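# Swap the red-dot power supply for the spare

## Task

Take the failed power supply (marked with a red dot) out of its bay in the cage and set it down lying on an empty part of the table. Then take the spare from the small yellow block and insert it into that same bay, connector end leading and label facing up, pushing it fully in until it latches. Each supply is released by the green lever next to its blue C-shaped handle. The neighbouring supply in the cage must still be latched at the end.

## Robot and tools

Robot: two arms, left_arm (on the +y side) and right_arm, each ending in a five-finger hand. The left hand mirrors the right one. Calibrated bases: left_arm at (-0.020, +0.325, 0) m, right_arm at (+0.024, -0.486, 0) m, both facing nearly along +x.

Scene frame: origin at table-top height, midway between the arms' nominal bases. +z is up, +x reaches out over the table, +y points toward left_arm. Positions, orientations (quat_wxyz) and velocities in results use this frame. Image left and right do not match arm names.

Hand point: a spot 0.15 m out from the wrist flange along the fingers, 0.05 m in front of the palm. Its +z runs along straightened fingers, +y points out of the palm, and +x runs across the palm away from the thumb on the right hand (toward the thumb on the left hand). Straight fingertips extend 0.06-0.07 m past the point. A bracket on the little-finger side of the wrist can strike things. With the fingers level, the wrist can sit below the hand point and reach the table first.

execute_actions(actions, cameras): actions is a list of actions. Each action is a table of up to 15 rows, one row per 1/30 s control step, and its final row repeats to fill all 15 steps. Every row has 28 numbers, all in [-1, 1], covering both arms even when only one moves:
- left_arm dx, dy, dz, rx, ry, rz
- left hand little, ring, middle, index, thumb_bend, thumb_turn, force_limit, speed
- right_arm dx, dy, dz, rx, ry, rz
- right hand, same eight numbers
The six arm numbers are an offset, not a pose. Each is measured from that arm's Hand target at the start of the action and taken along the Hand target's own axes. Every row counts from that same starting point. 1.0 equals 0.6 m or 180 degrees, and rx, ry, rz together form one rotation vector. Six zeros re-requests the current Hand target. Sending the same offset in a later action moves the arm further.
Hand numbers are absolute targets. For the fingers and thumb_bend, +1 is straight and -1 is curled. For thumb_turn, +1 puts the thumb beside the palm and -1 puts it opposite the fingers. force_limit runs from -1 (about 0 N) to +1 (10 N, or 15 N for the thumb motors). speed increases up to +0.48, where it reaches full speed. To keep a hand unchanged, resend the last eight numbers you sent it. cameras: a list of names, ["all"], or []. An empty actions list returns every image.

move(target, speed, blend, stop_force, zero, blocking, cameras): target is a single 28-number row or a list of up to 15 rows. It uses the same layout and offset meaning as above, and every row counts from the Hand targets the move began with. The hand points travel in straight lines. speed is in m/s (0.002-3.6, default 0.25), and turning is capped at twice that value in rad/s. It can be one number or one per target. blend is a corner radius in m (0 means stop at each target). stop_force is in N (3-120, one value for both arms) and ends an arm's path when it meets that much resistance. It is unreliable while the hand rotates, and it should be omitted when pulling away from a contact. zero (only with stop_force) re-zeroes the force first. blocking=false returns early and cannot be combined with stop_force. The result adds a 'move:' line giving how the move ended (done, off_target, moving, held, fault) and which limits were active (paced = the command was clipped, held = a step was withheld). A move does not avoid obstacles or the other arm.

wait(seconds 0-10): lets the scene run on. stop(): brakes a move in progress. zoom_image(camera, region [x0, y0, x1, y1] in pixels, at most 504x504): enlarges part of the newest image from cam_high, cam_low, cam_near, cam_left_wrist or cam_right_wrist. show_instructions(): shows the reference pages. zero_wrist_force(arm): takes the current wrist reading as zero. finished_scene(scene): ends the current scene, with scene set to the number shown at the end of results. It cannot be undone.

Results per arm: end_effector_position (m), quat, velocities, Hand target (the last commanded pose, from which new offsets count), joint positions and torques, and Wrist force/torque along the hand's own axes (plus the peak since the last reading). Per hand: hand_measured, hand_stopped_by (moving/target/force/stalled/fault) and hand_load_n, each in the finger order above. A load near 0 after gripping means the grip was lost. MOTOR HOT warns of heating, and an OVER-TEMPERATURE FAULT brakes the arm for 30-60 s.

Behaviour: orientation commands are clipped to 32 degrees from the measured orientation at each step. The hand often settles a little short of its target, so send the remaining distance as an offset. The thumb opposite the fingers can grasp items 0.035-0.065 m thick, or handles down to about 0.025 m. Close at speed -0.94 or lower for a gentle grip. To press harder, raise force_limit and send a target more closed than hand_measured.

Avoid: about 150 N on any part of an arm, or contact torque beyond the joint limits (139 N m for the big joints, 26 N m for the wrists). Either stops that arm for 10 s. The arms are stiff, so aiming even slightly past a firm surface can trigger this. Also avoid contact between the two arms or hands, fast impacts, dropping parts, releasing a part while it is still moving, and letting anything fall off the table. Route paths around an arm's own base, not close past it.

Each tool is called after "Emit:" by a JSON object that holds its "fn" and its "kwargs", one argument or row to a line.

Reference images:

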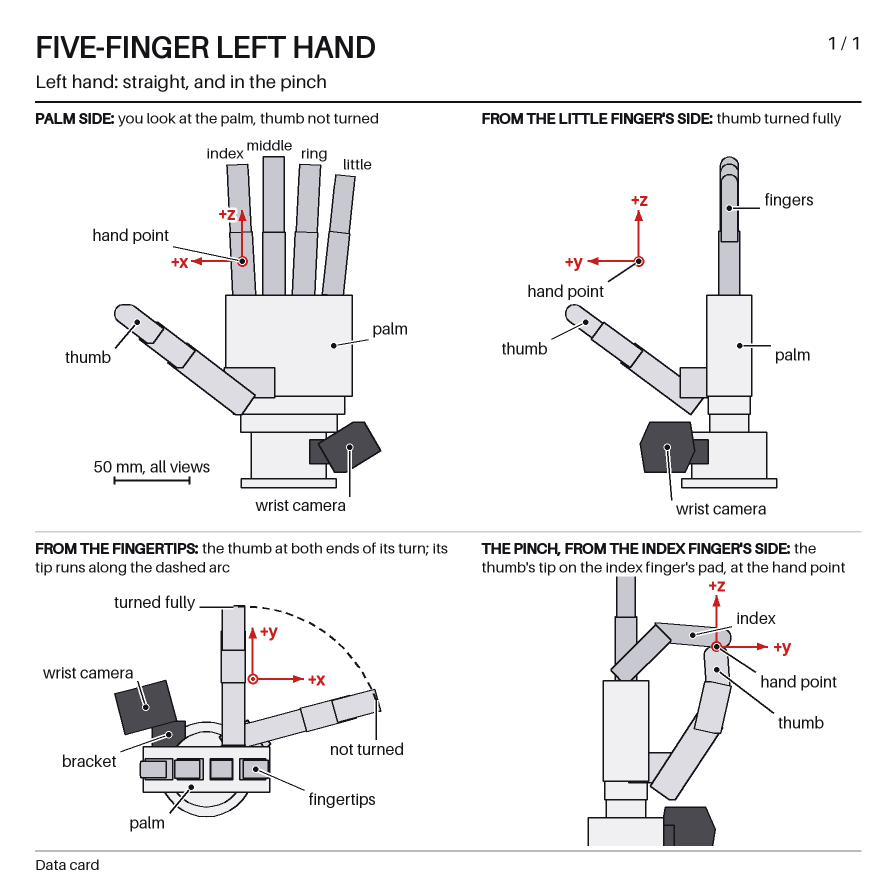

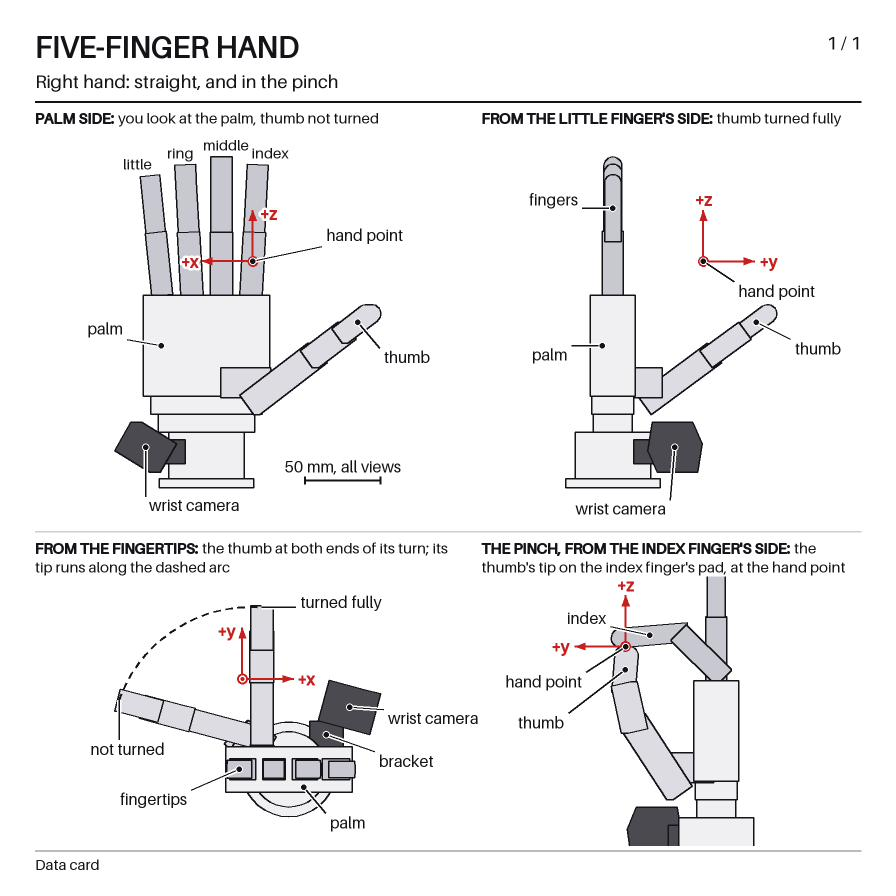

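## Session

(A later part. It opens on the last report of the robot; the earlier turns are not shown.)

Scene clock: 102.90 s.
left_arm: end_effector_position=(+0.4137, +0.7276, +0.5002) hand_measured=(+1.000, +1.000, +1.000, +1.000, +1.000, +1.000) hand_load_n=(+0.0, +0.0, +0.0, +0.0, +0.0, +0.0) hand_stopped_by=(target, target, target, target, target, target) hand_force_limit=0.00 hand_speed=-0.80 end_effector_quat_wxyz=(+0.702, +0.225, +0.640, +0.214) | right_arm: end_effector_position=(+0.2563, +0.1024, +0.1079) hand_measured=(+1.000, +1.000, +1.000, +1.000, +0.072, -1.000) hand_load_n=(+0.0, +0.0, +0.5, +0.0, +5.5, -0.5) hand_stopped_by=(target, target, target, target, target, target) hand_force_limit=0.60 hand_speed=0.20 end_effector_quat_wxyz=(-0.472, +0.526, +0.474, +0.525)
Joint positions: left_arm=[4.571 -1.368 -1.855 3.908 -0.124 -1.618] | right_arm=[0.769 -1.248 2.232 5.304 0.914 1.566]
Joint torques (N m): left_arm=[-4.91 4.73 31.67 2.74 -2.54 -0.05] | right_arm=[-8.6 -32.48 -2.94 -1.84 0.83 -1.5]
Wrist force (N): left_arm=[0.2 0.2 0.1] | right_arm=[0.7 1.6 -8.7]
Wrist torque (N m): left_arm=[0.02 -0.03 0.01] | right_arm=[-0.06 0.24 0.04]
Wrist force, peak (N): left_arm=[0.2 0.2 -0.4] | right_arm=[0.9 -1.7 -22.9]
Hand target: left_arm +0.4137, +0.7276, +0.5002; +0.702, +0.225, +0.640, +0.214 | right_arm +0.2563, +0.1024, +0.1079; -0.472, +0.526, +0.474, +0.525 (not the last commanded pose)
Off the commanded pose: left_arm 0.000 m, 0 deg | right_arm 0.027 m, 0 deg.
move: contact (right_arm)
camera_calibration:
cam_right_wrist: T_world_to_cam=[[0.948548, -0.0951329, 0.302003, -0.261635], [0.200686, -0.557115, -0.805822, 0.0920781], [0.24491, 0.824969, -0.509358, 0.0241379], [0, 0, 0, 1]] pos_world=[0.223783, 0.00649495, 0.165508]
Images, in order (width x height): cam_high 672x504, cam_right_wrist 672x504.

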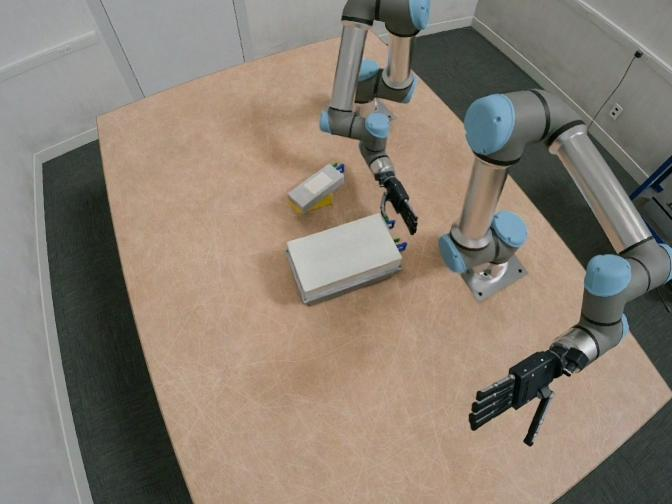

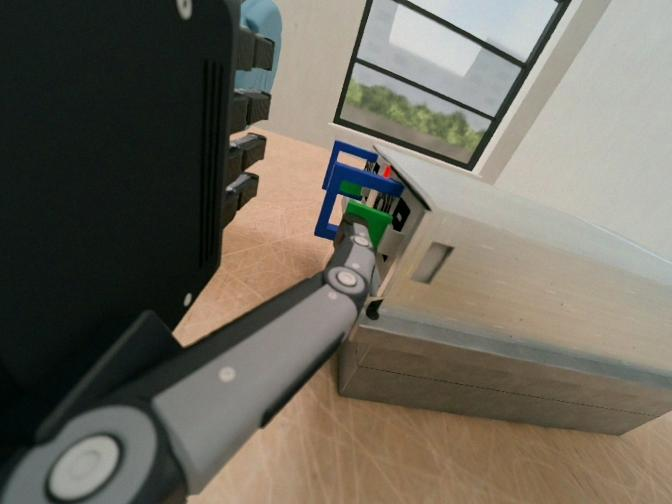

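Emit:
{"fn": "move", "kwargs": {
  "target": [0,0,0,0,0,0,1,1,1,1,1,1,0,-0.8,0,0,0,0,0,0,1,1,-0.4,-0.4,0.07,-1,0.6,-0.75],
  "speed": 0.02,
  "cameras": ["cam_right_wrist","cam_near","cam_high"]
}}

Emit:
{"fn": "zoom_image", "kwargs": {
  "camera": "cam_right_wrist",
  "region": [230, 120, 470, 330]
}}

Emit:
{"fn": "zoom_image", "kwargs": {
  "camera": "cam_high",
  "region": [360, 180, 440, 260]
}}

Scene clock: 104.90 s.
left_arm: end_effector_position=(+0.4137, +0.7276, +0.5002) hand_measured=(+1.000, +1.000, +1.000, +1.000, +1.000, +1.000) hand_load_n=(+0.0, +0.0, +0.0, +0.0, +0.0, +0.0) hand_stopped_by=(target, target, target, target, target, target) hand_force_limit=0.00 hand_speed=-0.80 end_effector_quat_wxyz=(+0.702, +0.225, +0.640, +0.214) | right_arm: end_effector_position=(+0.2563, +0.1025, +0.1079) hand_measured=(+1.000, +1.000, +0.150, +0.150, +0.072, -1.000) hand_load_n=(+0.0, +0.5, +10.5, +8.0, +8.0, +0.0) hand_stopped_by=(target, target, force, force, target, target) hand_force_limit=0.60 hand_speed=-0.75 end_effector_quat_wxyz=(-0.472, +0.526, +0.474, +0.525)
Joint positions: left_arm=[4.571 -1.368 -1.855 3.908 -0.124 -1.618] | right_arm=[0.769 -1.248 2.232 5.304 0.914 1.566]
Joint torques (N m): left_arm=[-4.53 4.35 32.53 2.8 -2.42 -0.13] | right_arm=[-9.55 -33.31 -6.09 -1.89 1.47 -1.49]
Wrist force (N): left_arm=[0.1 0.0 -0.1] | right_arm=[-1.1 -7.2 -1.8]
Wrist torque (N m): left_arm=[0.01 -0.02 0.01] | right_arm=[-0.14 0.17 -0.06]
Wrist force, peak (N): left_arm=[0.6 0.1 -0.1] | right_arm=[-0.5 1.5 -9.1]
Hand target: left_arm +0.4137, +0.7276, +0.5002; +0.702, +0.225, +0.640, +0.214 | right_arm +0.2563, +0.1024, +0.1079; -0.472, +0.526, +0.474, +0.525
Off the commanded pose: left_arm 0.000 m, 0 deg | right_arm 0.000 m, 0 deg.
move: done
camera_calibration:
cam_right_wrist: T_world_to_cam=[[0.948529, -0.0950805, 0.30208, -0.261644], [0.200776, -0.557124, -0.805793, 0.0920529], [0.244911, 0.824968, -0.509358, 0.0241378], [0, 0, 0, 1]] pos_world=[0.223783, 0.00649477, 0.165508]
Images, in order (width x height): cam_high 672x504, cam_near 672x504, cam_right_wrist 672x504.

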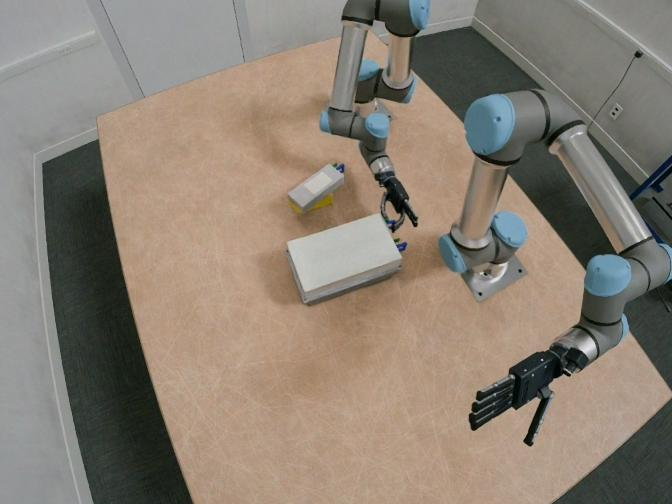

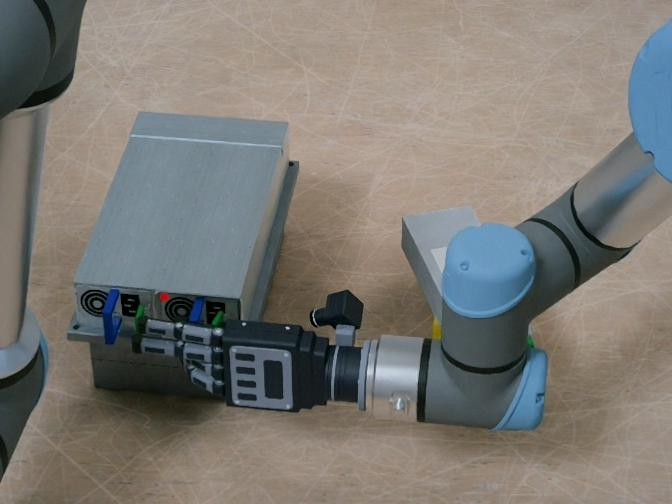

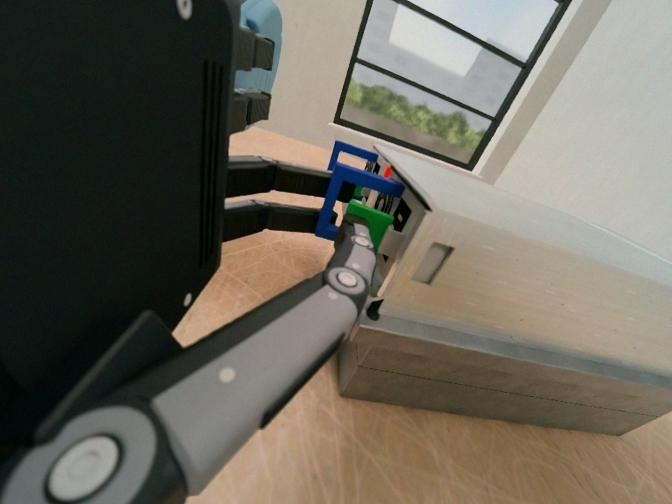

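Scaled by 2.100 from the camera's 672x504 image, which has a finer 960x720 frame.

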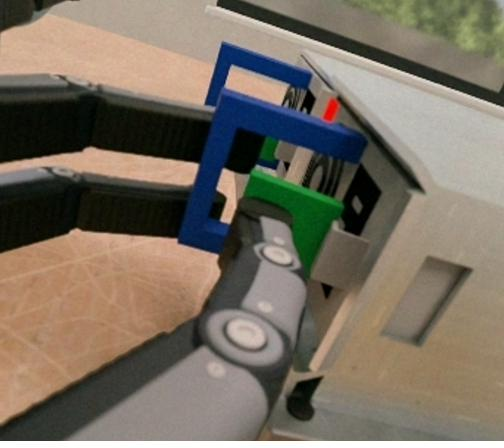

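Scaled by 6.300 from the camera's 672x504 image, which has a finer 960x720 frame.

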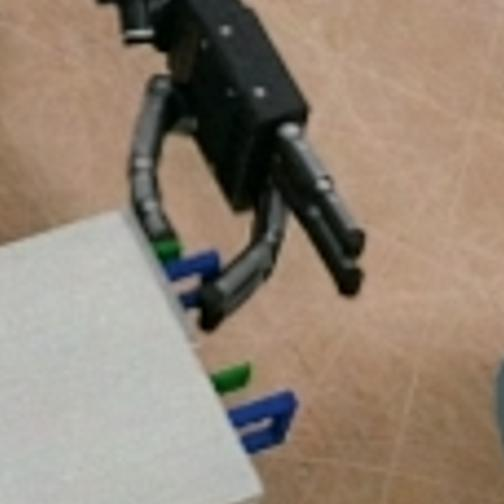

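Emit:
{"fn": "move", "kwargs": {
  "target": [0,0,0,0,0,0,1,1,1,1,1,1,0,-0.8,0,-0.05,0,0,0,0,1,1,-0.4,-0.4,0.07,-1,0.6,-0.75],
  "speed": 0.02,
  "stop_force": 25,
  "cameras": ["cam_right_wrist","cam_near","cam_high"]
}}

Emit:
{"fn": "zoom_image", "kwargs": {
  "camera": "cam_right_wrist",
  "region": [230, 120, 470, 330]
}}

Emit:
{"fn": "zoom_image", "kwargs": {
  "camera": "cam_high",
  "region": [360, 180, 440, 260]
}}

Scene clock: 108.27 s.
left_arm: end_effector_position=(+0.4137, +0.7276, +0.5002) hand_measured=(+1.000, +1.000, +1.000, +1.000, +1.000, +1.000) hand_load_n=(+0.0, +0.0, +0.0, +0.0, +0.0, +0.0) hand_stopped_by=(target, target, target, target, target, target) hand_force_limit=0.00 hand_speed=-0.80 end_effector_quat_wxyz=(+0.702, +0.225, +0.640, +0.214) | right_arm: end_effector_position=(+0.2265, +0.1056, +0.1079) hand_measured=(+1.000, +1.000, +0.150, +0.150, +0.070, -1.000) hand_load_n=(+0.0, +0.0, +0.0, +0.0, +0.0, +0.0) hand_stopped_by=(target, target, force, force, target, target) hand_force_limit=0.60 hand_speed=-0.75 end_effector_quat_wxyz=(-0.472, +0.526, +0.474, +0.525)
Joint positions: left_arm=[4.571 -1.368 -1.855 3.908 -0.124 -1.618] | right_arm=[0.839 -1.262 2.253 5.296 0.984 1.566]
Joint torques (N m): left_arm=[-4.19 4.31 32.8 3.03 -2.3 -0.06] | right_arm=[-11.58 -14.15 -25.98 -1.35 -1.34 1.39]
Wrist force (N): left_arm=[0.1 0.2 0.0] | right_arm=[-0.1 0.1 0.3]
Wrist torque (N m): left_arm=[0.02 -0.02 0.02] | right_arm=[0.03 0.06 -0.02]
Wrist force, peak (N): left_arm=[0.7 0.0 -0.1] | right_arm=[-2.3 -7.7 -2.0]
Hand target: left_arm +0.4137, +0.7276, +0.5002; +0.702, +0.225, +0.640, +0.214 | right_arm +0.2265, +0.1056, +0.1079; -0.472, +0.526, +0.474, +0.525
Off the commanded pose: left_arm 0.000 m, 0 deg | right_arm 0.000 m, 0 deg.
move: done
camera_calibration:
cam_right_wrist: T_world_to_cam=[[0.948529, -0.0950805, 0.30208, -0.233043], [0.200776, -0.557124, -0.805793, 0.0997383], [0.244911, 0.824968, -0.509358, 0.0287453], [0, 0, 0, 1]] pos_world=[0.193983, 0.00969477, 0.165408]
Images, in order (width x height): cam_high 672x504, cam_near 672x504, cam_right_wrist 672x504.

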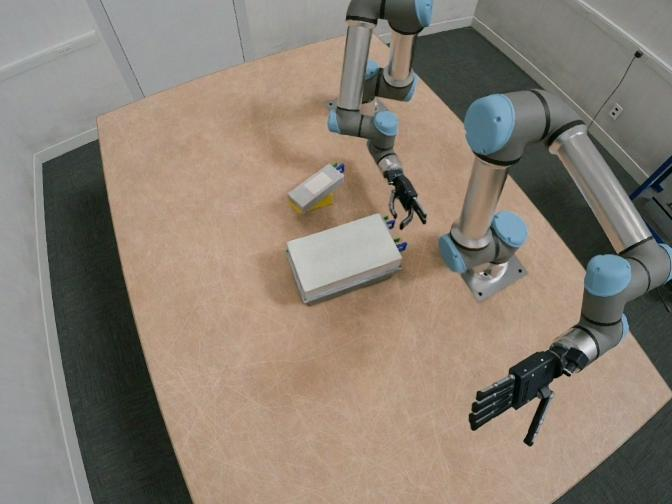

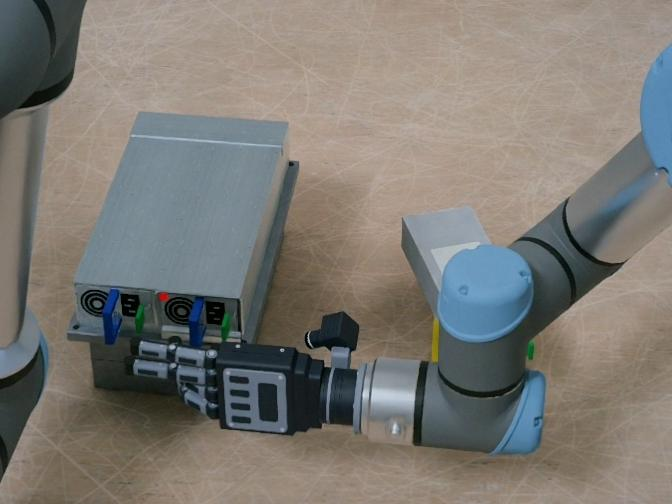

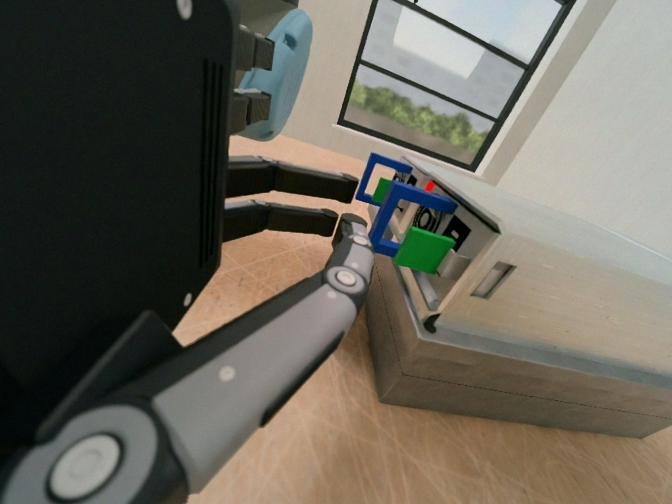

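Scaled by 2.100 from the camera's 672x504 image, which has a finer 960x720 frame.

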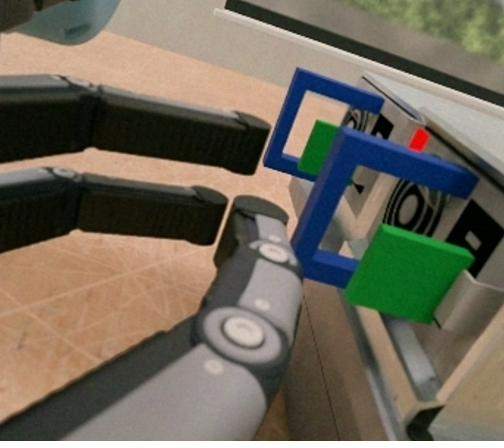

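Scaled by 6.300 from the camera's 672x504 image, which has a finer 960x720 frame.

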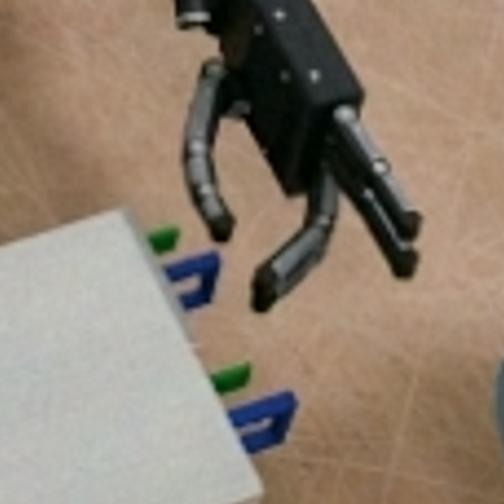

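Emit:
{"fn": "move", "kwargs": {
  "target": [
    [0,0,0,0,0,0,1,1,1,1,1,1,0,-0.8,0,-0.0338,0.0018,0,0,0,1,1,0.3,0.3,0.45,-1,0.6,0.2],
    [0,0,0,0,0,0,1,1,1,1,1,1,0,-0.8,0,-0.0338,0.0018,-0.1667,0,0,1,1,0.3,0.3,0.45,-1,0.6,0.2]
  ],
  "speed": [0.05,0.3],
  "cameras": ["cam_right_wrist","cam_near","cam_high"]
}}

Emit:
{"fn": "zoom_image", "kwargs": {
  "camera": "cam_right_wrist",
  "region": [230, 120, 470, 330]
}}

Emit:
{"fn": "zoom_image", "kwargs": {
  "camera": "cam_high",
  "region": [360, 180, 440, 260]
}}

Scene clock: 113.87 s.
left_arm: end_effector_position=(+0.4137, +0.7276, +0.5002) hand_measured=(+1.000, +1.000, +1.000, +1.000, +1.000, +1.000) hand_load_n=(+0.0, +0.0, +0.0, +0.0, +0.0, +0.0) hand_stopped_by=(target, target, target, target, target, target) hand_force_limit=0.00 hand_speed=-0.80 end_effector_quat_wxyz=(+0.702, +0.225, +0.640, +0.214) | right_arm: end_effector_position=(+0.2065, +0.1088, +0.1078) hand_measured=(+1.000, +1.000, +0.300, +0.300, +0.450, -1.000) hand_load_n=(+0.0, +0.0, +0.0, +0.0, +0.0, +0.5) hand_stopped_by=(target, target, target, target, target, target) hand_force_limit=0.60 hand_speed=0.20 end_effector_quat_wxyz=(-0.319, +0.630, +0.322, +0.630)
Joint positions: left_arm=[4.571 -1.368 -1.855 3.908 -0.124 -1.618] | right_arm=[1.246 -1.156 2.08 5.361 1.914 1.568]
Joint torques (N m): left_arm=[-4.65 3.72 32.98 3.4 -2.19 -0.07] | right_arm=[2.72 -32.89 -10.03 -2.56 1.84 -1.73]
Wrist force (N): left_arm=[0.2 0.3 -0.2] | right_arm=[0.1 0.3 -0.3]
Wrist torque (N m): left_arm=[0.05 -0.04 0.01] | right_arm=[0.11 0.04 0.00]
Wrist force, peak (N): left_arm=[0.5 0.2 -0.3] | right_arm=[-0.5 0.8 0.4]
Hand target: left_arm +0.4137, +0.7276, +0.5002; +0.702, +0.225, +0.640, +0.214 | right_arm +0.2064, +0.1088, +0.1078; -0.319, +0.630, +0.322, +0.630
Off the commanded pose: left_arm 0.000 m, 0 deg | right_arm 0.000 m, 0 deg.
move: done
camera_calibration:
cam_right_wrist: T_world_to_cam=[[0.773155, -0.556933, 0.303409, -0.127415], [-0.103144, -0.582447, -0.806298, 0.171057], [0.625774, 0.592099, -0.507766, -0.0224135], [0, 0, 0, 1]] pos_world=[0.130181, 0.0419411, 0.165201]
Images, in order (width x height): cam_high 672x504, cam_near 672x504, cam_right_wrist 672x504.

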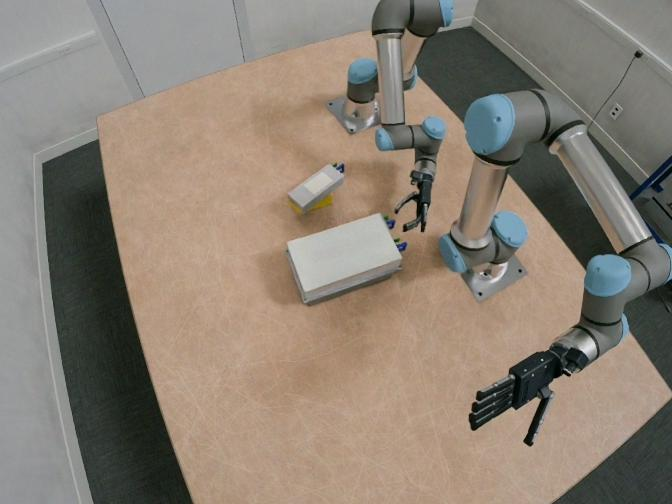

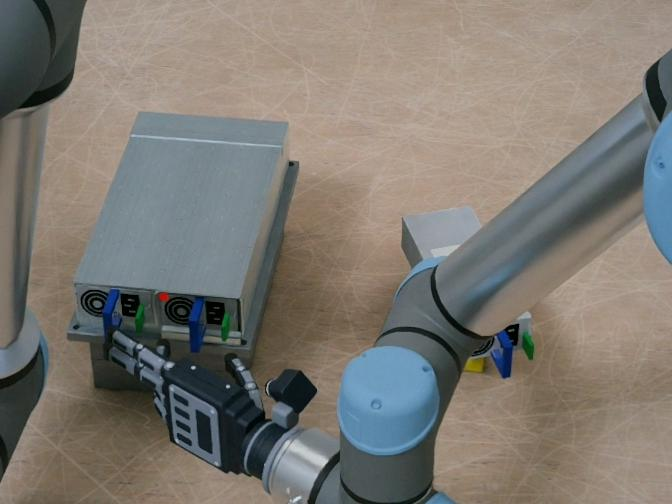

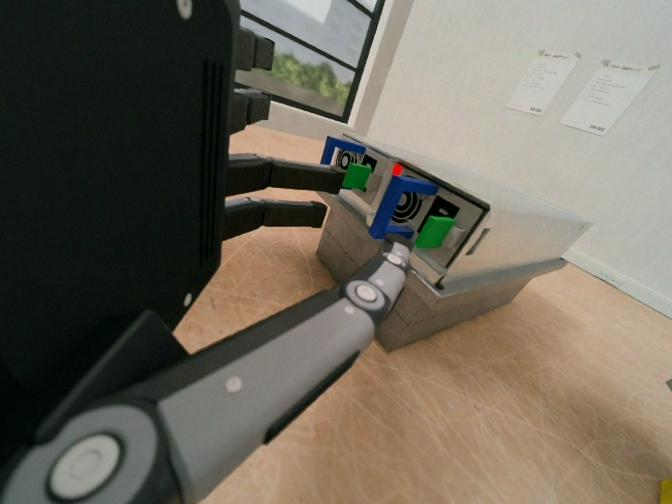

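Scaled by 2.100 from the camera's 672x504 image, which has a finer 960x720 frame.

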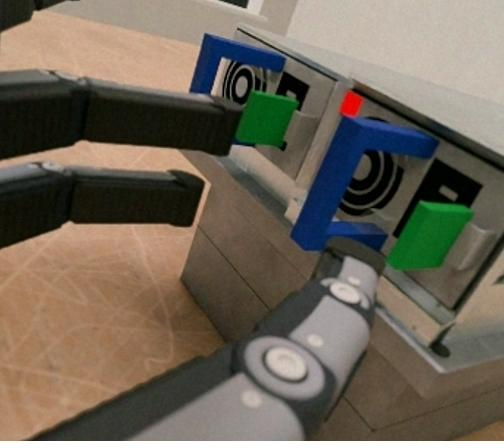

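Scaled by 6.300 from the camera's 672x504 image, which has a finer 960x720 frame.

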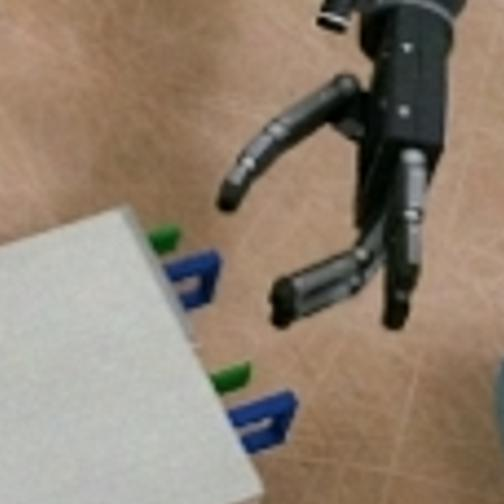

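Emit:
{"fn": "move", "kwargs": {
  "target": [0,0,0,0,0,0,1,1,1,1,1,1,0,-0.8,0,0.0693,0.04,0,0,0,1,1,0.3,0.3,0.45,-1,0.6,0.2],
  "speed": 0.04,
  "stop_force": 6,
  "cameras": ["cam_right_wrist","cam_near","cam_high"]
}}

Emit:
{"fn": "zoom_image", "kwargs": {
  "camera": "cam_right_wrist",
  "region": [230, 120, 470, 330]
}}

Emit:
{"fn": "zoom_image", "kwargs": {
  "camera": "cam_high",
  "region": [360, 180, 440, 260]
}}

Scene clock: 116.70 s.
left_arm: end_effector_position=(+0.4137, +0.7276, +0.5002) hand_measured=(+1.000, +1.000, +1.000, +1.000, +1.000, +1.000) hand_load_n=(+0.0, +0.0, +0.0, +0.0, +0.0, +0.0) hand_stopped_by=(target, target, target, target, target, target) hand_force_limit=0.00 hand_speed=-0.80 end_effector_quat_wxyz=(+0.702, +0.225, +0.640, +0.214) | right_arm: end_effector_position=(+0.2542, +0.1037, +0.1079) hand_measured=(+1.000, +1.000, +0.300, +0.300, +0.450, -1.000) hand_load_n=(+0.0, +0.0, +0.0, +0.0, +0.0, +0.5) hand_stopped_by=(target, target, target, target, target, target) hand_force_limit=0.60 hand_speed=0.20 end_effector_quat_wxyz=(-0.319, +0.630, +0.322, +0.630)
Joint positions: left_arm=[4.571 -1.368 -1.855 3.908 -0.124 -1.618] | right_arm=[1.13 -1.163 2.092 5.357 1.799 1.568]
Joint torques (N m): left_arm=[-4.13 4.48 32.96 3.51 -2.3 -0.01] | right_arm=[10.44 -32.06 -10.75 -2.37 0.13 -1.63]
Wrist force (N): left_arm=[0.0 0.3 0.2] | right_arm=[0.0 -0.1 -0.3]
Wrist torque (N m): left_arm=[0.03 0.00 0.00] | right_arm=[0.06 0.04 0.03]
Wrist force, peak (N): left_arm=[0.3 0.4 0.1] | right_arm=[0.1 -0.5 -0.8]
Hand target: left_arm +0.4137, +0.7276, +0.5002; +0.702, +0.225, +0.640, +0.214 | right_arm +0.2542, +0.1037, +0.1079; -0.319, +0.630, +0.322, +0.630
Off the commanded pose: left_arm 0.000 m, 0 deg | right_arm 0.000 m, 0 deg.
move: done
camera_calibration:
cam_right_wrist: T_world_to_cam=[[0.773162, -0.556889, 0.303471, -0.167123], [-0.103085, -0.58249, -0.806275, 0.173133], [0.625774, 0.592098, -0.507766, -0.0492516], [0, 0, 0, 1]] pos_world=[0.177881, 0.036941, 0.165301]
Images, in order (width x height): cam_high 672x504, cam_near 672x504, cam_right_wrist 672x504.

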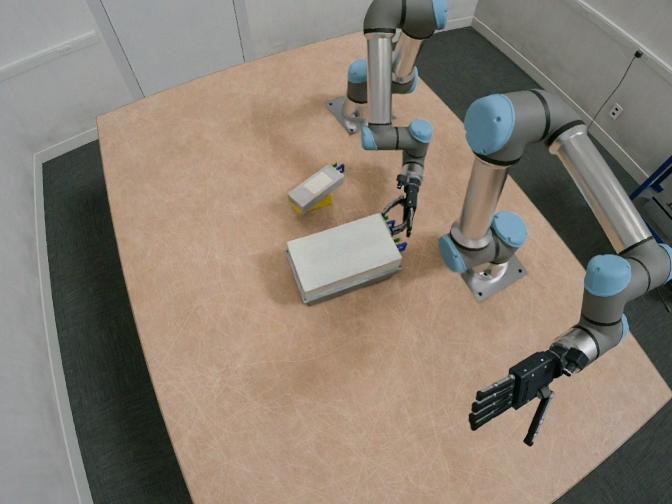

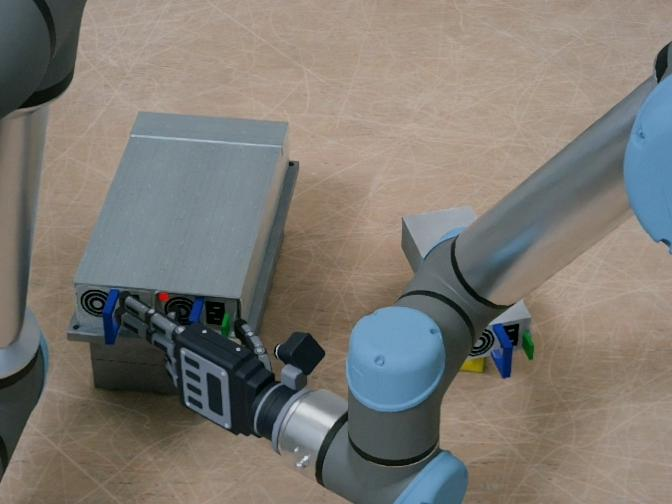

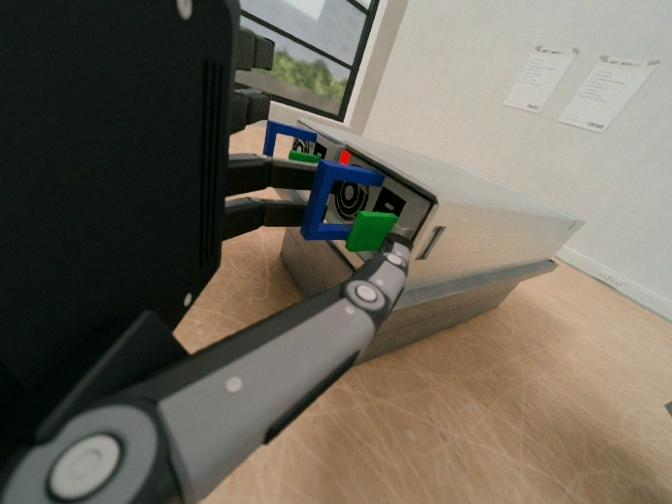

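Scaled by 2.100 from the camera's 672x504 image, which has a finer 960x720 frame.

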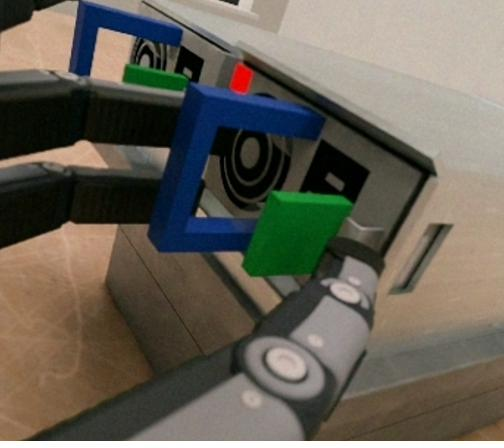

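Scaled by 6.300 from the camera's 672x504 image, which has a finer 960x720 frame.

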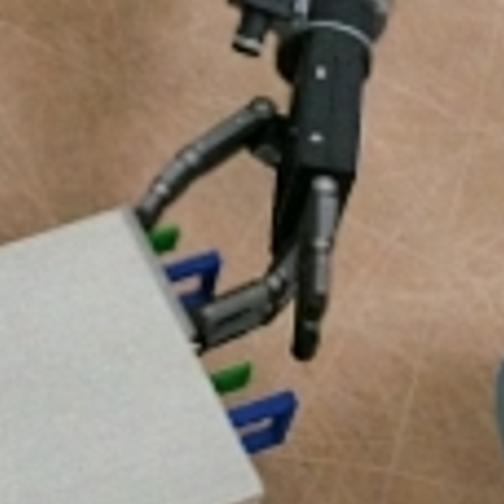

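Emit:
{"fn": "move", "kwargs": {
  "target": [0,0,0,0,0,0,1,1,1,1,1,1,0,-0.8,0,0,0,0,0,0,1,1,0.3,0.3,0.38,-1,0.6,0.2],
  "speed": 0.04,
  "cameras": []
}}

Emit:
{"fn": "move", "kwargs": {
  "target": [0,0,0,0,0,0,1,1,1,1,1,1,0,-0.8,0,-0.025,0.0433,0,0,0,1,1,0.3,0.3,0.38,-1,0.6,0.2],
  "speed": 0.02,
  "stop_force": 9,
  "cameras": ["cam_right_wrist","cam_near","cam_high"]
}}

Emit:
{"fn": "zoom_image", "kwargs": {
  "camera": "cam_right_wrist",
  "region": [230, 120, 470, 330]
}}

Emit:
{"fn": "zoom_image", "kwargs": {
  "camera": "cam_high",
  "region": [360, 180, 440, 260]
}}

Scene clock: 119.40 s.
left_arm: end_effector_position=(+0.4137, +0.7276, +0.5002) hand_measured=(+1.000, +1.000, +1.000, +1.000, +1.000, +1.000) hand_load_n=(-0.5, +0.5, +0.0, +0.0, +0.0, +0.0) hand_stopped_by=(target, target, target, target, target, target) hand_force_limit=0.00 hand_speed=-0.80 end_effector_quat_wxyz=(+0.702, +0.225, +0.640, +0.214) | right_arm: end_effector_position=(+0.2542, +0.1037, +0.1079) hand_measured=(+1.000, +1.000, +0.300, +0.300, +0.380, -1.000) hand_load_n=(+0.0, +0.0, +0.0, +0.0, +0.0, +0.0) hand_stopped_by=(target, target, target, target, target, target) hand_force_limit=0.60 hand_speed=0.20 end_effector_quat_wxyz=(-0.319, +0.630, +0.322, +0.630)
Joint positions: left_arm=[4.571 -1.368 -1.855 3.908 -0.124 -1.618] | right_arm=[1.13 -1.163 2.092 5.357 1.799 1.568]
Joint torques (N m): left_arm=[-4.47 3.99 32.24 3.63 -2.27 0.05] | right_arm=[10.56 -22.38 -24.97 -1.47 -1.06 -0.32]
Wrist force (N): left_arm=[0.1 0.1 -0.1] | right_arm=[0.0 0.1 -0.2]
Wrist torque (N m): left_arm=[0.02 -0.02 0.02] | right_arm=[0.08 0.03 0.03]
Wrist force, peak (N): left_arm=[0.5 0.2 0.0] | right_arm=[0.2 -0.1 -0.6]
Hand target: left_arm +0.4137, +0.7276, +0.5002; +0.702, +0.225, +0.640, +0.214 | right_arm +0.2542, +0.1037, +0.1079; -0.319, +0.630, +0.322, +0.630
Off the commanded pose: left_arm 0.000 m, 0 deg | right_arm 0.000 m, 0 deg.
move: done
No camera images: "cameras" was empty.

Scene clock: 121.03 s.
left_arm: end_effector_position=(+0.4137, +0.7276, +0.5002) hand_measured=(+1.000, +1.000, +1.000, +1.000, +1.000, +1.000) hand_load_n=(+0.0, +0.0, +0.0, +0.0, +0.0, +0.0) hand_stopped_by=(target, target, target, target, target, target) hand_force_limit=0.00 hand_speed=-0.80 end_effector_quat_wxyz=(+0.702, +0.225, +0.640, +0.214) | right_arm: end_effector_position=(+0.2554, +0.1157, +0.1079) hand_measured=(+1.000, +1.000, +0.300, +0.300, +0.384, -1.000) hand_load_n=(+0.0, +0.0, +0.0, +0.0, +10.0, +0.5) hand_stopped_by=(target, target, target, target, target, target) hand_force_limit=0.60 hand_speed=0.20 end_effector_quat_wxyz=(-0.319, +0.630, +0.322, +0.630)
Joint positions: left_arm=[4.571 -1.368 -1.855 3.908 -0.124 -1.618] | right_arm=[1.139 -1.143 2.056 5.371 1.808 1.568]
Joint torques (N m): left_arm=[-5.03 4.32 32.71 3.68 -2.27 0.02] | right_arm=[-9.78 -38.46 -5.21 -1.89 -2.56 0.1]
Wrist force (N): left_arm=[0.1 0.0 -0.4] | right_arm=[1.1 5.5 -6.8]
Wrist torque (N m): left_arm=[0.03 -0.04 0.01] | right_arm=[0.05 0.09 0.13]
Wrist force, peak (N): left_arm=[0.7 0.3 -0.1] | right_arm=[0.6 3.8 -15.7]
Hand target: left_arm +0.4137, +0.7276, +0.5002; +0.702, +0.225, +0.640, +0.214 | right_arm +0.2554, +0.1157, +0.1079; -0.319, +0.630, +0.322, +0.630 (not the last commanded pose)
Off the commanded pose: left_arm 0.000 m, 0 deg | right_arm 0.018 m, 0 deg.
move: contact (right_arm)
camera_calibration:
cam_right_wrist: T_world_to_cam=[[0.773162, -0.556889, 0.303471, -0.161501], [-0.103085, -0.58249, -0.806275, 0.180198], [0.625774, 0.592098, -0.507766, -0.0571111], [0, 0, 0, 1]] pos_world=[0.179181, 0.048841, 0.165301]
Images, in order (width x height): cam_high 672x504, cam_near 672x504, cam_right_wrist 672x504.

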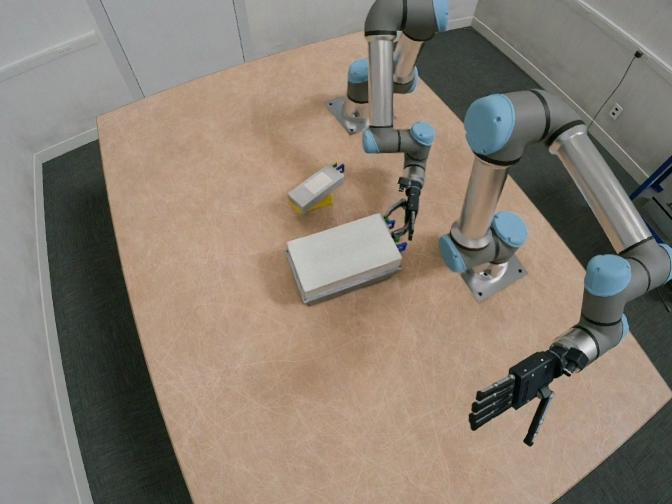

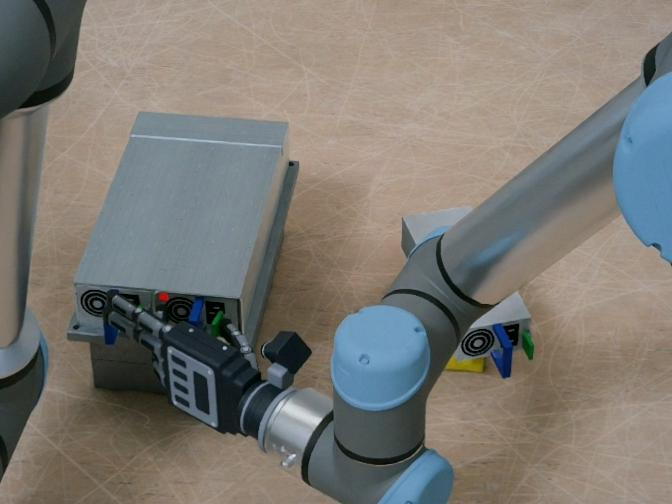

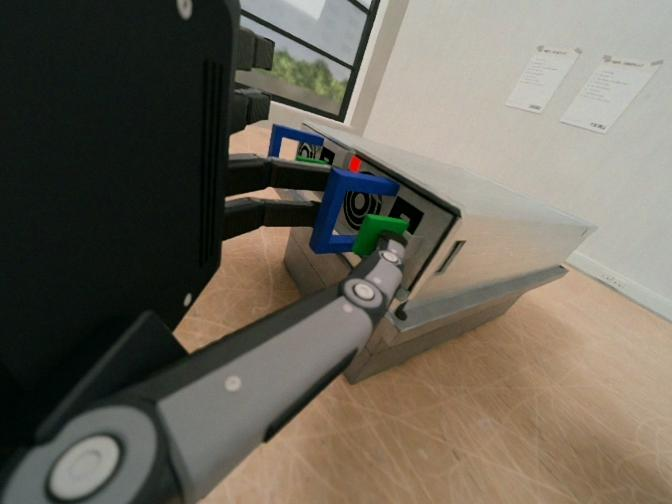

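Scaled by 2.100 from the camera's 672x504 image, which has a finer 960x720 frame.

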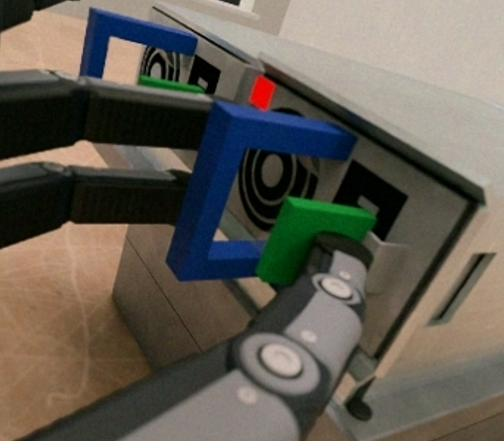

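Scaled by 6.300 from the camera's 672x504 image, which has a finer 960x720 frame.

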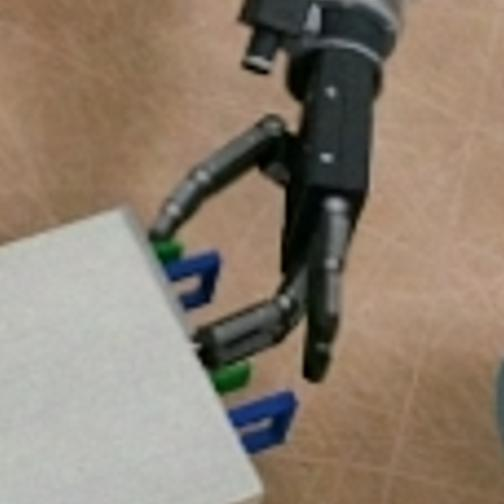

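Emit:
{"fn": "move", "kwargs": {
  "target": [0,0,0,0,0,0,1,1,1,1,1,1,0,-0.8,0,0,0,0,0,0,1,1,-0.6,-0.6,0.38,-1,0.6,-0.75],
  "speed": 0.02,
  "cameras": ["cam_right_wrist","cam_high"]
}}

Emit:
{"fn": "zoom_image", "kwargs": {
  "camera": "cam_right_wrist",
  "region": [230, 120, 470, 330]
}}

Emit:
{"fn": "zoom_image", "kwargs": {
  "camera": "cam_high",
  "region": [360, 180, 440, 260]
}}

Scene clock: 122.90 s.
left_arm: end_effector_position=(+0.4137, +0.7276, +0.5002) hand_measured=(+1.000, +1.000, +1.000, +1.000, +1.000, +1.000) hand_load_n=(+0.0, +0.0, -0.5, +0.0, +0.0, +0.0) hand_stopped_by=(target, target, target, target, target, target) hand_force_limit=0.00 hand_speed=-0.80 end_effector_quat_wxyz=(+0.702, +0.225, +0.640, +0.214) | right_arm: end_effector_position=(+0.2554, +0.1157, +0.1079) hand_measured=(+1.000, +1.000, -0.156, -0.062, +0.384, -1.000) hand_load_n=(+0.0, +0.0, +13.5, +7.5, +18.0, -2.0) hand_stopped_by=(target, target, force, force, target, target) hand_force_limit=0.60 hand_speed=-0.75 end_effector_quat_wxyz=(-0.319, +0.630, +0.322, +0.630)
Joint positions: left_arm=[4.571 -1.368 -1.855 3.908 -0.124 -1.618] | right_arm=[1.139 -1.143 2.056 5.371 1.808 1.568]
Joint torques (N m): left_arm=[-4.25 4.11 32.27 3.71 -2.17 0.05] | right_arm=[-9.67 -38.93 -4.9 -2.09 1.78 0.15]
Wrist force (N): left_arm=[0.1 0.2 -0.1] | right_arm=[-4.1 -2.7 -0.4]
Wrist torque (N m): left_arm=[0.04 -0.01 0.01] | right_arm=[-0.25 -0.03 0.03]
Wrist force, peak (N): left_arm=[0.6 0.3 -0.2] | right_arm=[-0.4 5.8 -6.9]
Hand target: left_arm +0.4137, +0.7276, +0.5002; +0.702, +0.225, +0.640, +0.214 | right_arm +0.2554, +0.1157, +0.1079; -0.319, +0.630, +0.322, +0.630
Off the commanded pose: left_arm 0.000 m, 0 deg | right_arm 0.000 m, 0 deg.
move: done
camera_calibration:
cam_right_wrist: T_world_to_cam=[[0.773162, -0.556889, 0.303471, -0.161501], [-0.103085, -0.58249, -0.806275, 0.180198], [0.625774, 0.592098, -0.507766, -0.0571111], [0, 0, 0, 1]] pos_world=[0.179181, 0.048841, 0.165301]
Images, in order (width x height): cam_high 672x504, cam_right_wrist 672x504.

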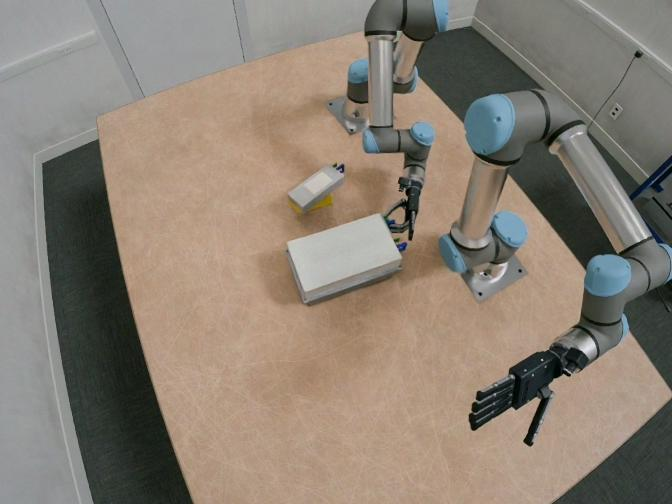

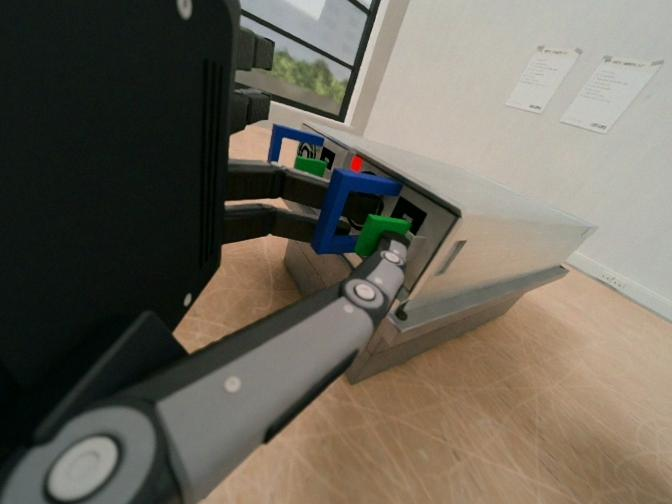

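Scaled by 2.100 from the camera's 672x504 image, which has a finer 960x720 frame.

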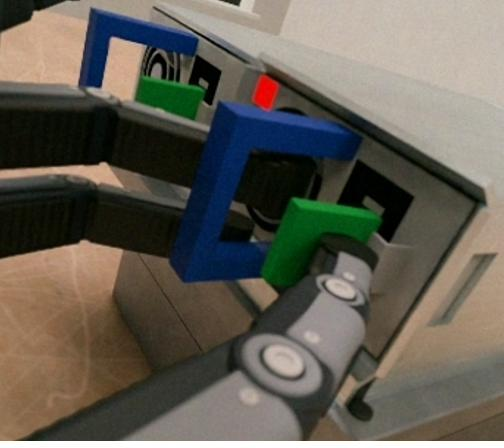

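Scaled by 6.300 from the camera's 672x504 image, which has a finer 960x720 frame.

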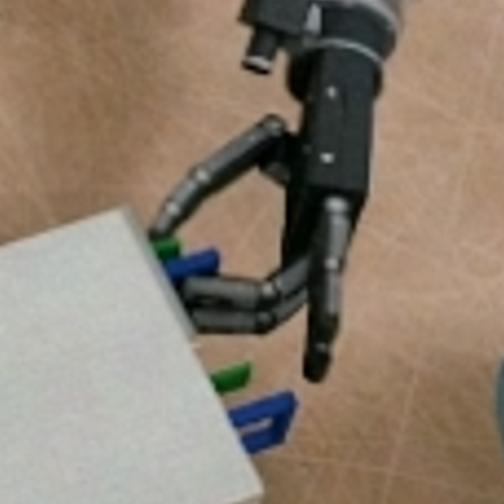

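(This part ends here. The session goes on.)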